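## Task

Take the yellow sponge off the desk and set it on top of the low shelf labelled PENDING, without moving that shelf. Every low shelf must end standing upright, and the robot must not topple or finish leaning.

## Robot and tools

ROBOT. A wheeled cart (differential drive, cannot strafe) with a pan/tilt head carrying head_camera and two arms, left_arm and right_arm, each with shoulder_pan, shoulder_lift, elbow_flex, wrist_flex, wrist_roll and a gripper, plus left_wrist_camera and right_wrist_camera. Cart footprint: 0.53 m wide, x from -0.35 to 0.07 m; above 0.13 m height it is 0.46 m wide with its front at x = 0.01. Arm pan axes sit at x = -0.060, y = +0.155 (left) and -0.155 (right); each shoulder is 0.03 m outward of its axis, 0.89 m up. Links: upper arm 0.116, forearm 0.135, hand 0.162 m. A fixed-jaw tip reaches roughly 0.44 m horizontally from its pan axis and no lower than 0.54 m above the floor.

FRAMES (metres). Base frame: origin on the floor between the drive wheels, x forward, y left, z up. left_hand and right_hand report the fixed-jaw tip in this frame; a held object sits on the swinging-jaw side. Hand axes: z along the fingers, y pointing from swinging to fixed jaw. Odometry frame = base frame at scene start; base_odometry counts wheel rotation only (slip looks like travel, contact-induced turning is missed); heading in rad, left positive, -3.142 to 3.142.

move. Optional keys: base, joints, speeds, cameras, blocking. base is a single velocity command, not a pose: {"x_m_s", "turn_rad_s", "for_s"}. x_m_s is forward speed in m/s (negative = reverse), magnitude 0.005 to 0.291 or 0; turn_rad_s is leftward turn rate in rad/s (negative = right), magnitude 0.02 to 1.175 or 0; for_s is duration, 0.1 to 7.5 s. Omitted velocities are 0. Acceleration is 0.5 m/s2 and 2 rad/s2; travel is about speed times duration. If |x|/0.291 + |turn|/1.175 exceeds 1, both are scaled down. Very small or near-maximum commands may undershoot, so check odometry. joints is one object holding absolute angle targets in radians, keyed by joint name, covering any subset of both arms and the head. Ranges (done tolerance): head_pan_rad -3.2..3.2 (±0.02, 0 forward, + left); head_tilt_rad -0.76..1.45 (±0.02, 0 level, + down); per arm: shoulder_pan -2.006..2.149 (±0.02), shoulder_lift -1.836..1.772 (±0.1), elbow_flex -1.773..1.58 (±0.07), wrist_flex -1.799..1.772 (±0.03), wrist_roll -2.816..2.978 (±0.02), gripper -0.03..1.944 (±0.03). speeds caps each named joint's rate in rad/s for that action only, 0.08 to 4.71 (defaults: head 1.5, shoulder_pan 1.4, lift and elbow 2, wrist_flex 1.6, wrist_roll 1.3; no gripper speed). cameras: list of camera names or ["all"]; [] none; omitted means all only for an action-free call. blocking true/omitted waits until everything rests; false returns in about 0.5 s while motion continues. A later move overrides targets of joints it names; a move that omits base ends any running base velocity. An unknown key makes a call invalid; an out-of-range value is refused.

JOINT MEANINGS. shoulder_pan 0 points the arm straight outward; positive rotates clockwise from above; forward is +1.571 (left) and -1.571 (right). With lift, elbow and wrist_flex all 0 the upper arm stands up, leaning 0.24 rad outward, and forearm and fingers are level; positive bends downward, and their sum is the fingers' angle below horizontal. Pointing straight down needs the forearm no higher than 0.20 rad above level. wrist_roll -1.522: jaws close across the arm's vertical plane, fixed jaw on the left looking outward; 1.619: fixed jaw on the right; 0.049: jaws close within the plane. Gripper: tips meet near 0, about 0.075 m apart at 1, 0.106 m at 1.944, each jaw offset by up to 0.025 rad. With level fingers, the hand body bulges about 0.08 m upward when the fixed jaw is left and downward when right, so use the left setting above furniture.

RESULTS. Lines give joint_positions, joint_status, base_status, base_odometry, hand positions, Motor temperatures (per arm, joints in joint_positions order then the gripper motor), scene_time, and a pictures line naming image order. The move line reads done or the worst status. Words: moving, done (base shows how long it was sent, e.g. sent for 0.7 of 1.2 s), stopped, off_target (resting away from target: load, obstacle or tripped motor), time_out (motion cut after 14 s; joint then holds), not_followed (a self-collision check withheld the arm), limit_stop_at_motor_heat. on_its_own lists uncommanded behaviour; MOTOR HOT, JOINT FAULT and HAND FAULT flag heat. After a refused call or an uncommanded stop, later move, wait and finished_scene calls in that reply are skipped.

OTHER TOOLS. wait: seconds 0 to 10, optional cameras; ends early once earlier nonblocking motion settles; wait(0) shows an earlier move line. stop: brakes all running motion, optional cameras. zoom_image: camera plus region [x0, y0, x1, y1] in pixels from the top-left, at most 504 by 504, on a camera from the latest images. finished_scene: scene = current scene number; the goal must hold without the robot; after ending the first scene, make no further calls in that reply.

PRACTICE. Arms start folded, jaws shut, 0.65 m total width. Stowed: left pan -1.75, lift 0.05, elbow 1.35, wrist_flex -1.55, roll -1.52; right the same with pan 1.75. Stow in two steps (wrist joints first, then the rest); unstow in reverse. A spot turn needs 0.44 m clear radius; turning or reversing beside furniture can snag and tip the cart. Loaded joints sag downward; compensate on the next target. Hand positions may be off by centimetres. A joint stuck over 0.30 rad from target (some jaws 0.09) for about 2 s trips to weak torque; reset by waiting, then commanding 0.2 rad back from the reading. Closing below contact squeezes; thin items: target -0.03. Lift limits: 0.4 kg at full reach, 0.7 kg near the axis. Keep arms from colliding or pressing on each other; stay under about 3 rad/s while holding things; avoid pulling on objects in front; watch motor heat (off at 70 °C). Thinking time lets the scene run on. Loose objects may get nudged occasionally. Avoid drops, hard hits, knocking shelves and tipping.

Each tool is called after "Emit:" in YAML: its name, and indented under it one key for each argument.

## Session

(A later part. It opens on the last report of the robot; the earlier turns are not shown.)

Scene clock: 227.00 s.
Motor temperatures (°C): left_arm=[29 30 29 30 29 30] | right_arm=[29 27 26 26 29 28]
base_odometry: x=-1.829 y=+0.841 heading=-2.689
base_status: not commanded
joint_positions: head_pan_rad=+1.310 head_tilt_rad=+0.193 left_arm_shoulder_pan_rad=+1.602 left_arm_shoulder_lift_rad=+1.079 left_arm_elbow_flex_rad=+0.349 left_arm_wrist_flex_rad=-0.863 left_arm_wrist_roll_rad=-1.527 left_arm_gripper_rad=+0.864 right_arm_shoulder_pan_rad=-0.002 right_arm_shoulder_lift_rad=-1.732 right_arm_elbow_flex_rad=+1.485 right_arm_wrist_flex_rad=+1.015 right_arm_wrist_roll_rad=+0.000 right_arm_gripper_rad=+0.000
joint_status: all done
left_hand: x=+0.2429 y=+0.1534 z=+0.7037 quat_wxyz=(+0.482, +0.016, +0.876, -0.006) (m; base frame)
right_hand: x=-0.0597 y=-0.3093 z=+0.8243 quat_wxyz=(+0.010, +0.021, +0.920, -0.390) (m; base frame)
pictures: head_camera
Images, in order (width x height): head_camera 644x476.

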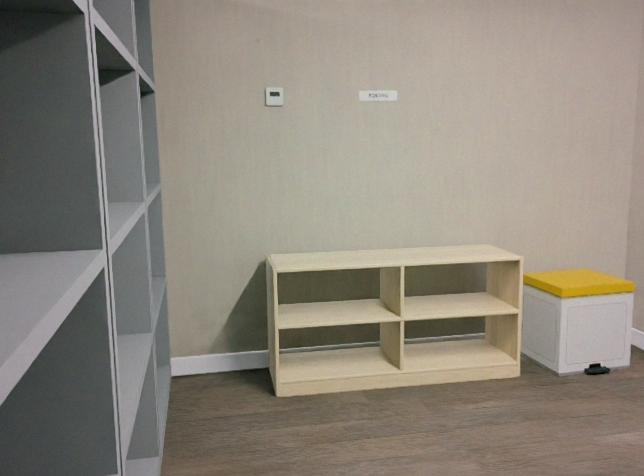

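Emit:
move:
  base: {"turn_rad_s": 0.6, "for_s": 1.61}

Emit:
move:
  base: {"x_m_s": 0.27, "for_s": 7.4}
  joints: {"head_pan_rad": 0.3, "head_tilt_rad": 0.6}

Emit:
move:
  base: {"turn_rad_s": 0.5, "for_s": 1.14}
  joints: {"head_pan_rad": 0.0, "head_tilt_rad": 0.6}
  cameras: ["head_camera"]

Scene clock: 245.67 s.
move: done
base_odometry: x=-1.828 y=+0.841 heading=-1.731
base_status: done (sent for 1.6 of 1.6 s)
joint_positions: head_pan_rad=+1.310 head_tilt_rad=+0.193 left_arm_shoulder_pan_rad=+1.597 left_arm_shoulder_lift_rad=+1.079 left_arm_elbow_flex_rad=+0.349 left_arm_wrist_flex_rad=-0.863 left_arm_wrist_roll_rad=-1.527 left_arm_gripper_rad=+0.864 right_arm_shoulder_pan_rad=-0.004 right_arm_shoulder_lift_rad=-1.732 right_arm_elbow_flex_rad=+1.485 right_arm_wrist_flex_rad=+1.015 right_arm_wrist_roll_rad=+0.000 right_arm_gripper_rad=+0.000
joint_status: not commanded
left_hand: x=+0.2429 y=+0.1548 z=+0.7037 quat_wxyz=(+0.482, +0.014, +0.876, -0.005) (m; base frame)
right_hand: x=-0.0595 y=-0.3093 z=+0.8243 quat_wxyz=(+0.010, +0.021, +0.920, -0.390) (m; base frame)
pictures: none

Scene clock: 254.27 s.
move: done
base_odometry: x=-2.143 y=-1.132 heading=-1.729
base_status: done (sent for 7.4 of 7.4 s)
joint_positions: head_pan_rad=+0.310 head_tilt_rad=+0.593 left_arm_shoulder_pan_rad=+1.597 left_arm_shoulder_lift_rad=+1.079 left_arm_elbow_flex_rad=+0.349 left_arm_wrist_flex_rad=-0.863 left_arm_wrist_roll_rad=-1.527 left_arm_gripper_rad=+0.864 right_arm_shoulder_pan_rad=+0.001 right_arm_shoulder_lift_rad=-1.732 right_arm_elbow_flex_rad=+1.485 right_arm_wrist_flex_rad=+1.015 right_arm_wrist_roll_rad=+0.000 right_arm_gripper_rad=+0.000
joint_status: all done
left_hand: x=+0.2429 y=+0.1548 z=+0.7037 quat_wxyz=(+0.482, +0.014, +0.876, -0.005) (m; base frame)
right_hand: x=-0.0602 y=-0.3093 z=+0.8243 quat_wxyz=(+0.009, +0.023, +0.920, -0.391) (m; base frame)
pictures: none

Scene clock: 256.03 s.
move: done
base_odometry: x=-2.143 y=-1.131 heading=-1.163
base_status: done (sent for 1.13 of 1.13 s)
joint_positions: head_pan_rad=+0.009 head_tilt_rad=+0.593 left_arm_shoulder_pan_rad=+1.597 left_arm_shoulder_lift_rad=+1.079 left_arm_elbow_flex_rad=+0.349 left_arm_wrist_flex_rad=-0.863 left_arm_wrist_roll_rad=-1.527 left_arm_gripper_rad=+0.864 right_arm_shoulder_pan_rad=-0.002 right_arm_shoulder_lift_rad=-1.732 right_arm_elbow_flex_rad=+1.485 right_arm_wrist_flex_rad=+1.015 right_arm_wrist_roll_rad=+0.000 right_arm_gripper_rad=+0.000
joint_status: all done
left_hand: x=+0.2429 y=+0.1548 z=+0.7037 quat_wxyz=(+0.482, +0.014, +0.876, -0.005) (m; base frame)
right_hand: x=-0.0597 y=-0.3093 z=+0.8243 quat_wxyz=(+0.010, +0.021, +0.920, -0.390) (m; base frame)
pictures: head_camera
Images, in order (width x height): head_camera 644x476.

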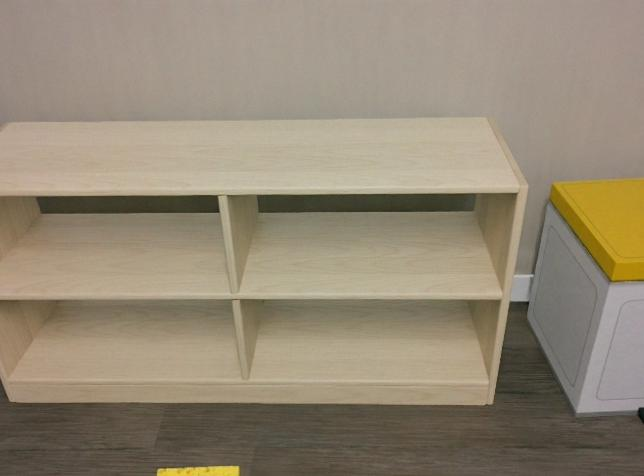

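Emit:
move:
  base: {"x_m_s":0.25,"for_s":2.8}
  joints: {"head_tilt_rad":0.9}
  cameras: ["head_camera"]

Scene clock: 280.30 s.
move: done
base_odometry: x=-1.866 y=-1.775 heading=-1.166
base_status: done (sent for 2.8 of 2.8 s)
joint_positions: head_pan_rad=+0.009 head_tilt_rad=+0.894 left_arm_shoulder_pan_rad=+1.597 left_arm_shoulder_lift_rad=+1.079 left_arm_elbow_flex_rad=+0.349 left_arm_wrist_flex_rad=-0.863 left_arm_wrist_roll_rad=-1.527 left_arm_gripper_rad=+0.864 right_arm_shoulder_pan_rad=+0.000 right_arm_shoulder_lift_rad=-1.732 right_arm_elbow_flex_rad=+1.485 right_arm_wrist_flex_rad=+1.015 right_arm_wrist_roll_rad=+0.000 right_arm_gripper_rad=+0.000
joint_status: all done
left_hand: x=+0.2429 y=+0.1548 z=+0.7037 quat_wxyz=(+0.482, +0.014, +0.876, -0.005) (m; base frame)
right_hand: x=-0.0599 y=-0.3093 z=+0.8243 quat_wxyz=(+0.010, +0.022, +0.920, -0.391) (m; base frame)
pictures: head_camera
Images, in order (width x height): head_camera 644x476.

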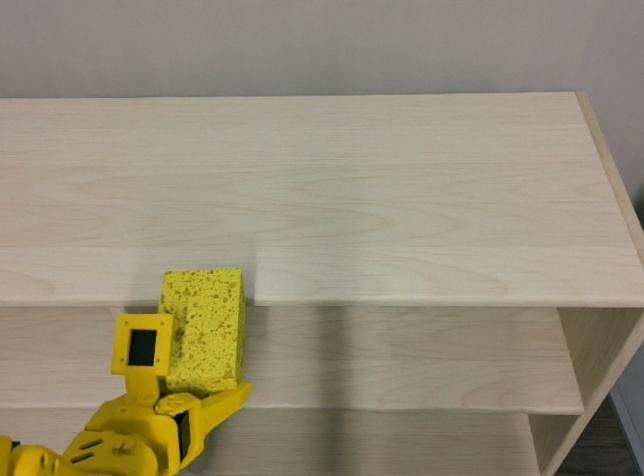

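Emit:
move:
  base: {"x_m_s":0.15,"for_s":1.65}
  cameras: ["head_camera"]

Emit:
move:
  joints: {"left_arm_shoulder_lift_rad":1.74,"left_arm_elbow_flex_rad":-0.2,"left_arm_wrist_flex_rad":-1.0}
  speeds: {"left_arm_shoulder_lift_rad":0.5,"left_arm_elbow_flex_rad":0.42,"left_arm_wrist_flex_rad":0.1}
  cameras: ["all"]

Scene clock: 289.73 s.
move: done
base_odometry: x=-1.767 y=-2.005 heading=-1.166
base_status: done (sent for 1.67 of 1.67 s)
joint_positions: head_pan_rad=+0.009 head_tilt_rad=+0.894 left_arm_shoulder_pan_rad=+1.597 left_arm_shoulder_lift_rad=+1.079 left_arm_elbow_flex_rad=+0.349 left_arm_wrist_flex_rad=-0.863 left_arm_wrist_roll_rad=-1.527 left_arm_gripper_rad=+0.864 right_arm_shoulder_pan_rad=+0.000 right_arm_shoulder_lift_rad=-1.732 right_arm_elbow_flex_rad=+1.485 right_arm_wrist_flex_rad=+1.015 right_arm_wrist_roll_rad=+0.000 right_arm_gripper_rad=+0.000
joint_status: not commanded
left_hand: x=+0.2429 y=+0.1548 z=+0.7037 quat_wxyz=(+0.482, +0.014, +0.876, -0.005) (m; base frame)
right_hand: x=-0.0599 y=-0.3093 z=+0.8243 quat_wxyz=(+0.010, +0.022, +0.920, -0.391) (m; base frame)
pictures: head_camera
Images, in order (width x height): head_camera 644x476.

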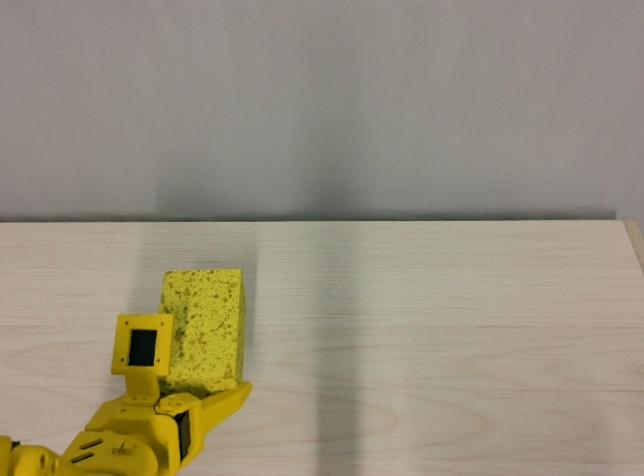

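Scene clock: 291.63 s.
move: done
base_odometry: x=-1.767 y=-2.005 heading=-1.166
base_status: not commanded
joint_positions: head_pan_rad=+0.009 head_tilt_rad=+0.894 left_arm_shoulder_pan_rad=+1.597 left_arm_shoulder_lift_rad=+1.746 left_arm_elbow_flex_rad=-0.182 left_arm_wrist_flex_rad=-0.983 left_arm_wrist_roll_rad=-1.527 left_arm_gripper_rad=+0.864 right_arm_shoulder_pan_rad=+0.000 right_arm_shoulder_lift_rad=-1.732 right_arm_elbow_flex_rad=+1.485 right_arm_wrist_flex_rad=+1.015 right_arm_wrist_roll_rad=+0.000 right_arm_gripper_rad=+0.000
joint_status: all done
left_hand: x=+0.2166 y=+0.1555 z=+0.6236 quat_wxyz=(+0.475, +0.014, +0.880, -0.005) (m; base frame)
right_hand: x=-0.0599 y=-0.3093 z=+0.8243 quat_wxyz=(+0.010, +0.022, +0.920, -0.391) (m; base frame)
pictures: head_camera, left_wrist_camera, right_wrist_camera
Images, in order (width x height): head_camera 644x476, left_wrist_camera 644x476, right_wrist_camera 644x476.

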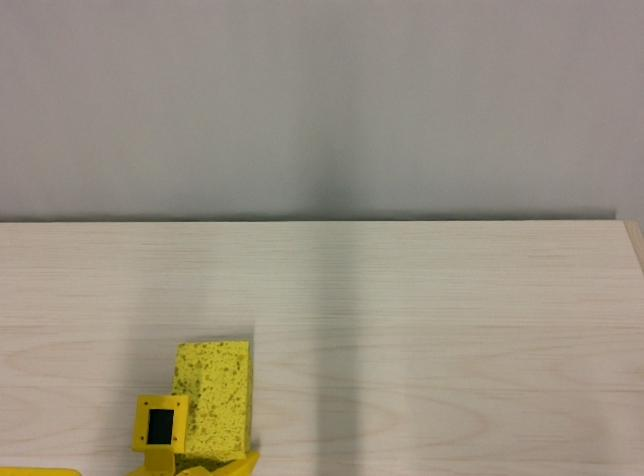

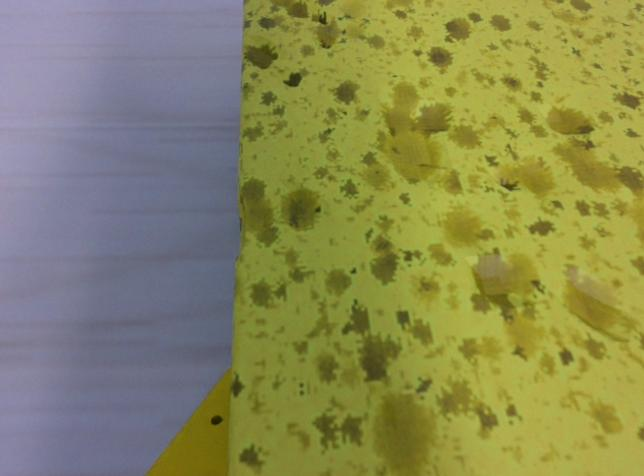

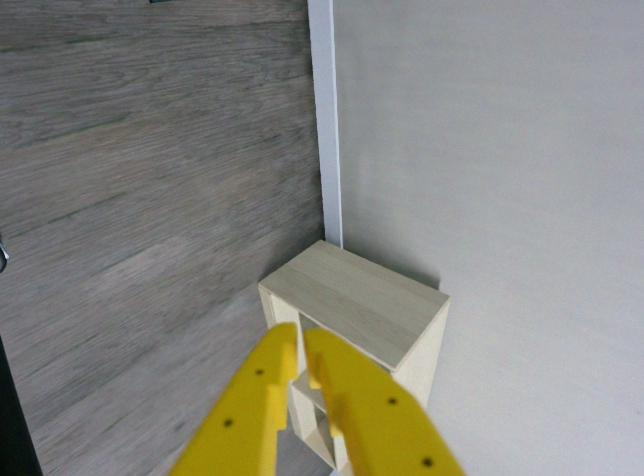

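Emit:
move:
  joints: {"left_arm_wrist_flex_rad":-0.92}
  speeds: {"left_arm_wrist_flex_rad":0.2}

Emit:
move:
  joints: {"left_arm_gripper_rad":1.6}
  cameras: ["head_camera","left_wrist_camera"]

Emit:
move:
  base: {"x_m_s":-0.1,"for_s":1.5}
  cameras: ["head_camera"]

Scene clock: 297.73 s.
move: done
base_odometry: x=-1.767 y=-2.005 heading=-1.166
base_status: not commanded
joint_positions: head_pan_rad=+0.009 head_tilt_rad=+0.894 left_arm_shoulder_pan_rad=+1.599 left_arm_shoulder_lift_rad=+1.746 left_arm_elbow_flex_rad=-0.194 left_arm_wrist_flex_rad=-0.931 left_arm_wrist_roll_rad=-1.518 left_arm_gripper_rad=+0.864 right_arm_shoulder_pan_rad=+0.000 right_arm_shoulder_lift_rad=-1.732 right_arm_elbow_flex_rad=+1.485 right_arm_wrist_flex_rad=+1.015 right_arm_wrist_roll_rad=+0.000 right_arm_gripper_rad=+0.000
joint_status: all done
left_hand: x=+0.2146 y=+0.1551 z=+0.6184 quat_wxyz=(+0.457, +0.010, +0.889, -0.007) (m; base frame)
right_hand: x=-0.0599 y=-0.3093 z=+0.8243 quat_wxyz=(+0.010, +0.022, +0.920, -0.391) (m; base frame)
pictures: none

Scene clock: 298.63 s.
move: done
base_odometry: x=-1.767 y=-2.005 heading=-1.166
base_status: not commanded
joint_positions: head_pan_rad=+0.009 head_tilt_rad=+0.894 left_arm_shoulder_pan_rad=+1.597 left_arm_shoulder_lift_rad=+1.746 left_arm_elbow_flex_rad=-0.193 left_arm_wrist_flex_rad=-0.917 left_arm_wrist_roll_rad=-1.527 left_arm_gripper_rad=+1.592 right_arm_shoulder_pan_rad=+0.000 right_arm_shoulder_lift_rad=-1.732 right_arm_elbow_flex_rad=+1.485 right_arm_wrist_flex_rad=+1.015 right_arm_wrist_roll_rad=+0.000 right_arm_gripper_rad=+0.000
joint_status: all done
left_hand: x=+0.2130 y=+0.1556 z=+0.6164 quat_wxyz=(+0.450, +0.014, +0.893, -0.005) (m; base frame)
right_hand: x=-0.0599 y=-0.3093 z=+0.8243 quat_wxyz=(+0.010, +0.022, +0.920, -0.391) (m; base frame)
pictures: head_camera, left_wrist_camera
Images, in order (width x height): head_camera 644x476, left_wrist_camera 644x476.

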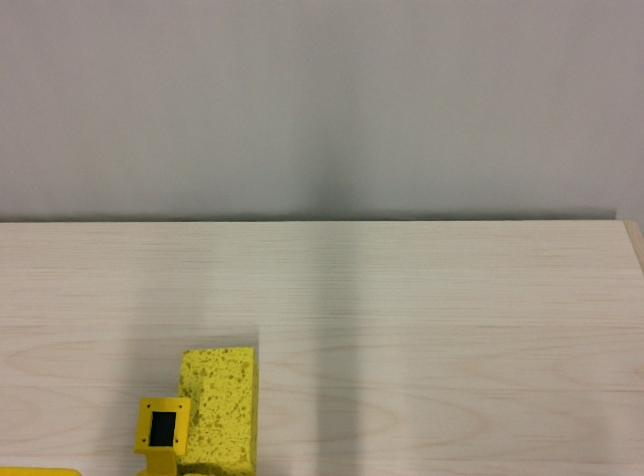

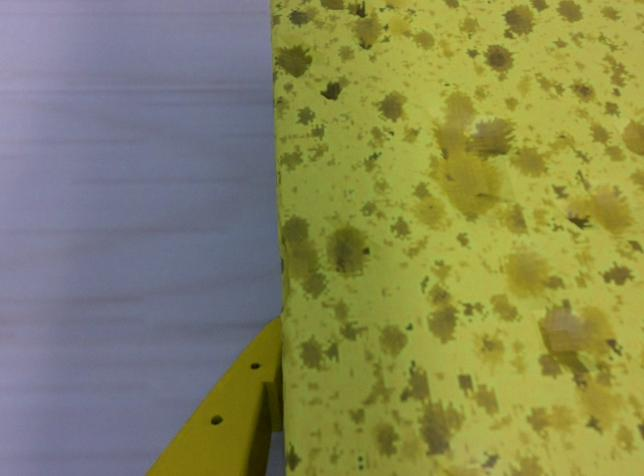

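Scene clock: 300.97 s.
move: done
base_odometry: x=-1.827 y=-1.866 heading=-1.166
base_status: done (sent for 1.5 of 1.5 s)
joint_positions: head_pan_rad=+0.009 head_tilt_rad=+0.894 left_arm_shoulder_pan_rad=+1.597 left_arm_shoulder_lift_rad=+1.746 left_arm_elbow_flex_rad=-0.193 left_arm_wrist_flex_rad=-0.917 left_arm_wrist_roll_rad=-1.527 left_arm_gripper_rad=+1.592 right_arm_shoulder_pan_rad=-0.002 right_arm_shoulder_lift_rad=-1.732 right_arm_elbow_flex_rad=+1.485 right_arm_wrist_flex_rad=+1.015 right_arm_wrist_roll_rad=+0.000 right_arm_gripper_rad=+0.000
joint_status: not commanded
left_hand: x=+0.2130 y=+0.1556 z=+0.6164 quat_wxyz=(+0.450, +0.014, +0.893, -0.005) (m; base frame)
right_hand: x=-0.0597 y=-0.3093 z=+0.8243 quat_wxyz=(+0.010, +0.021, +0.920, -0.390) (m; base frame)
pictures: head_camera
Images, in order (width x height): head_camera 644x476.

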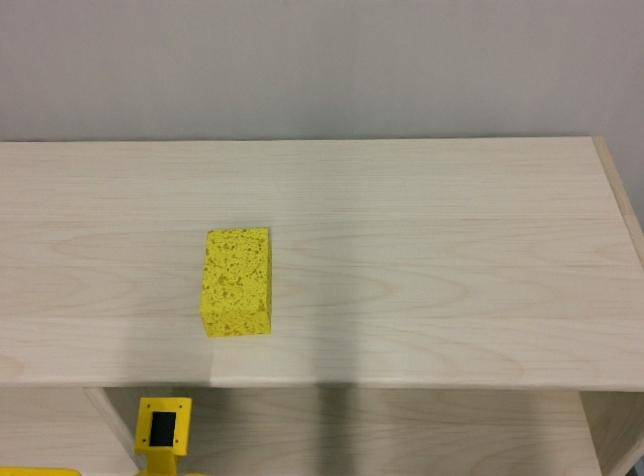

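Emit:
finished_scene:
  scene: 3

The scene is finished: the task was done.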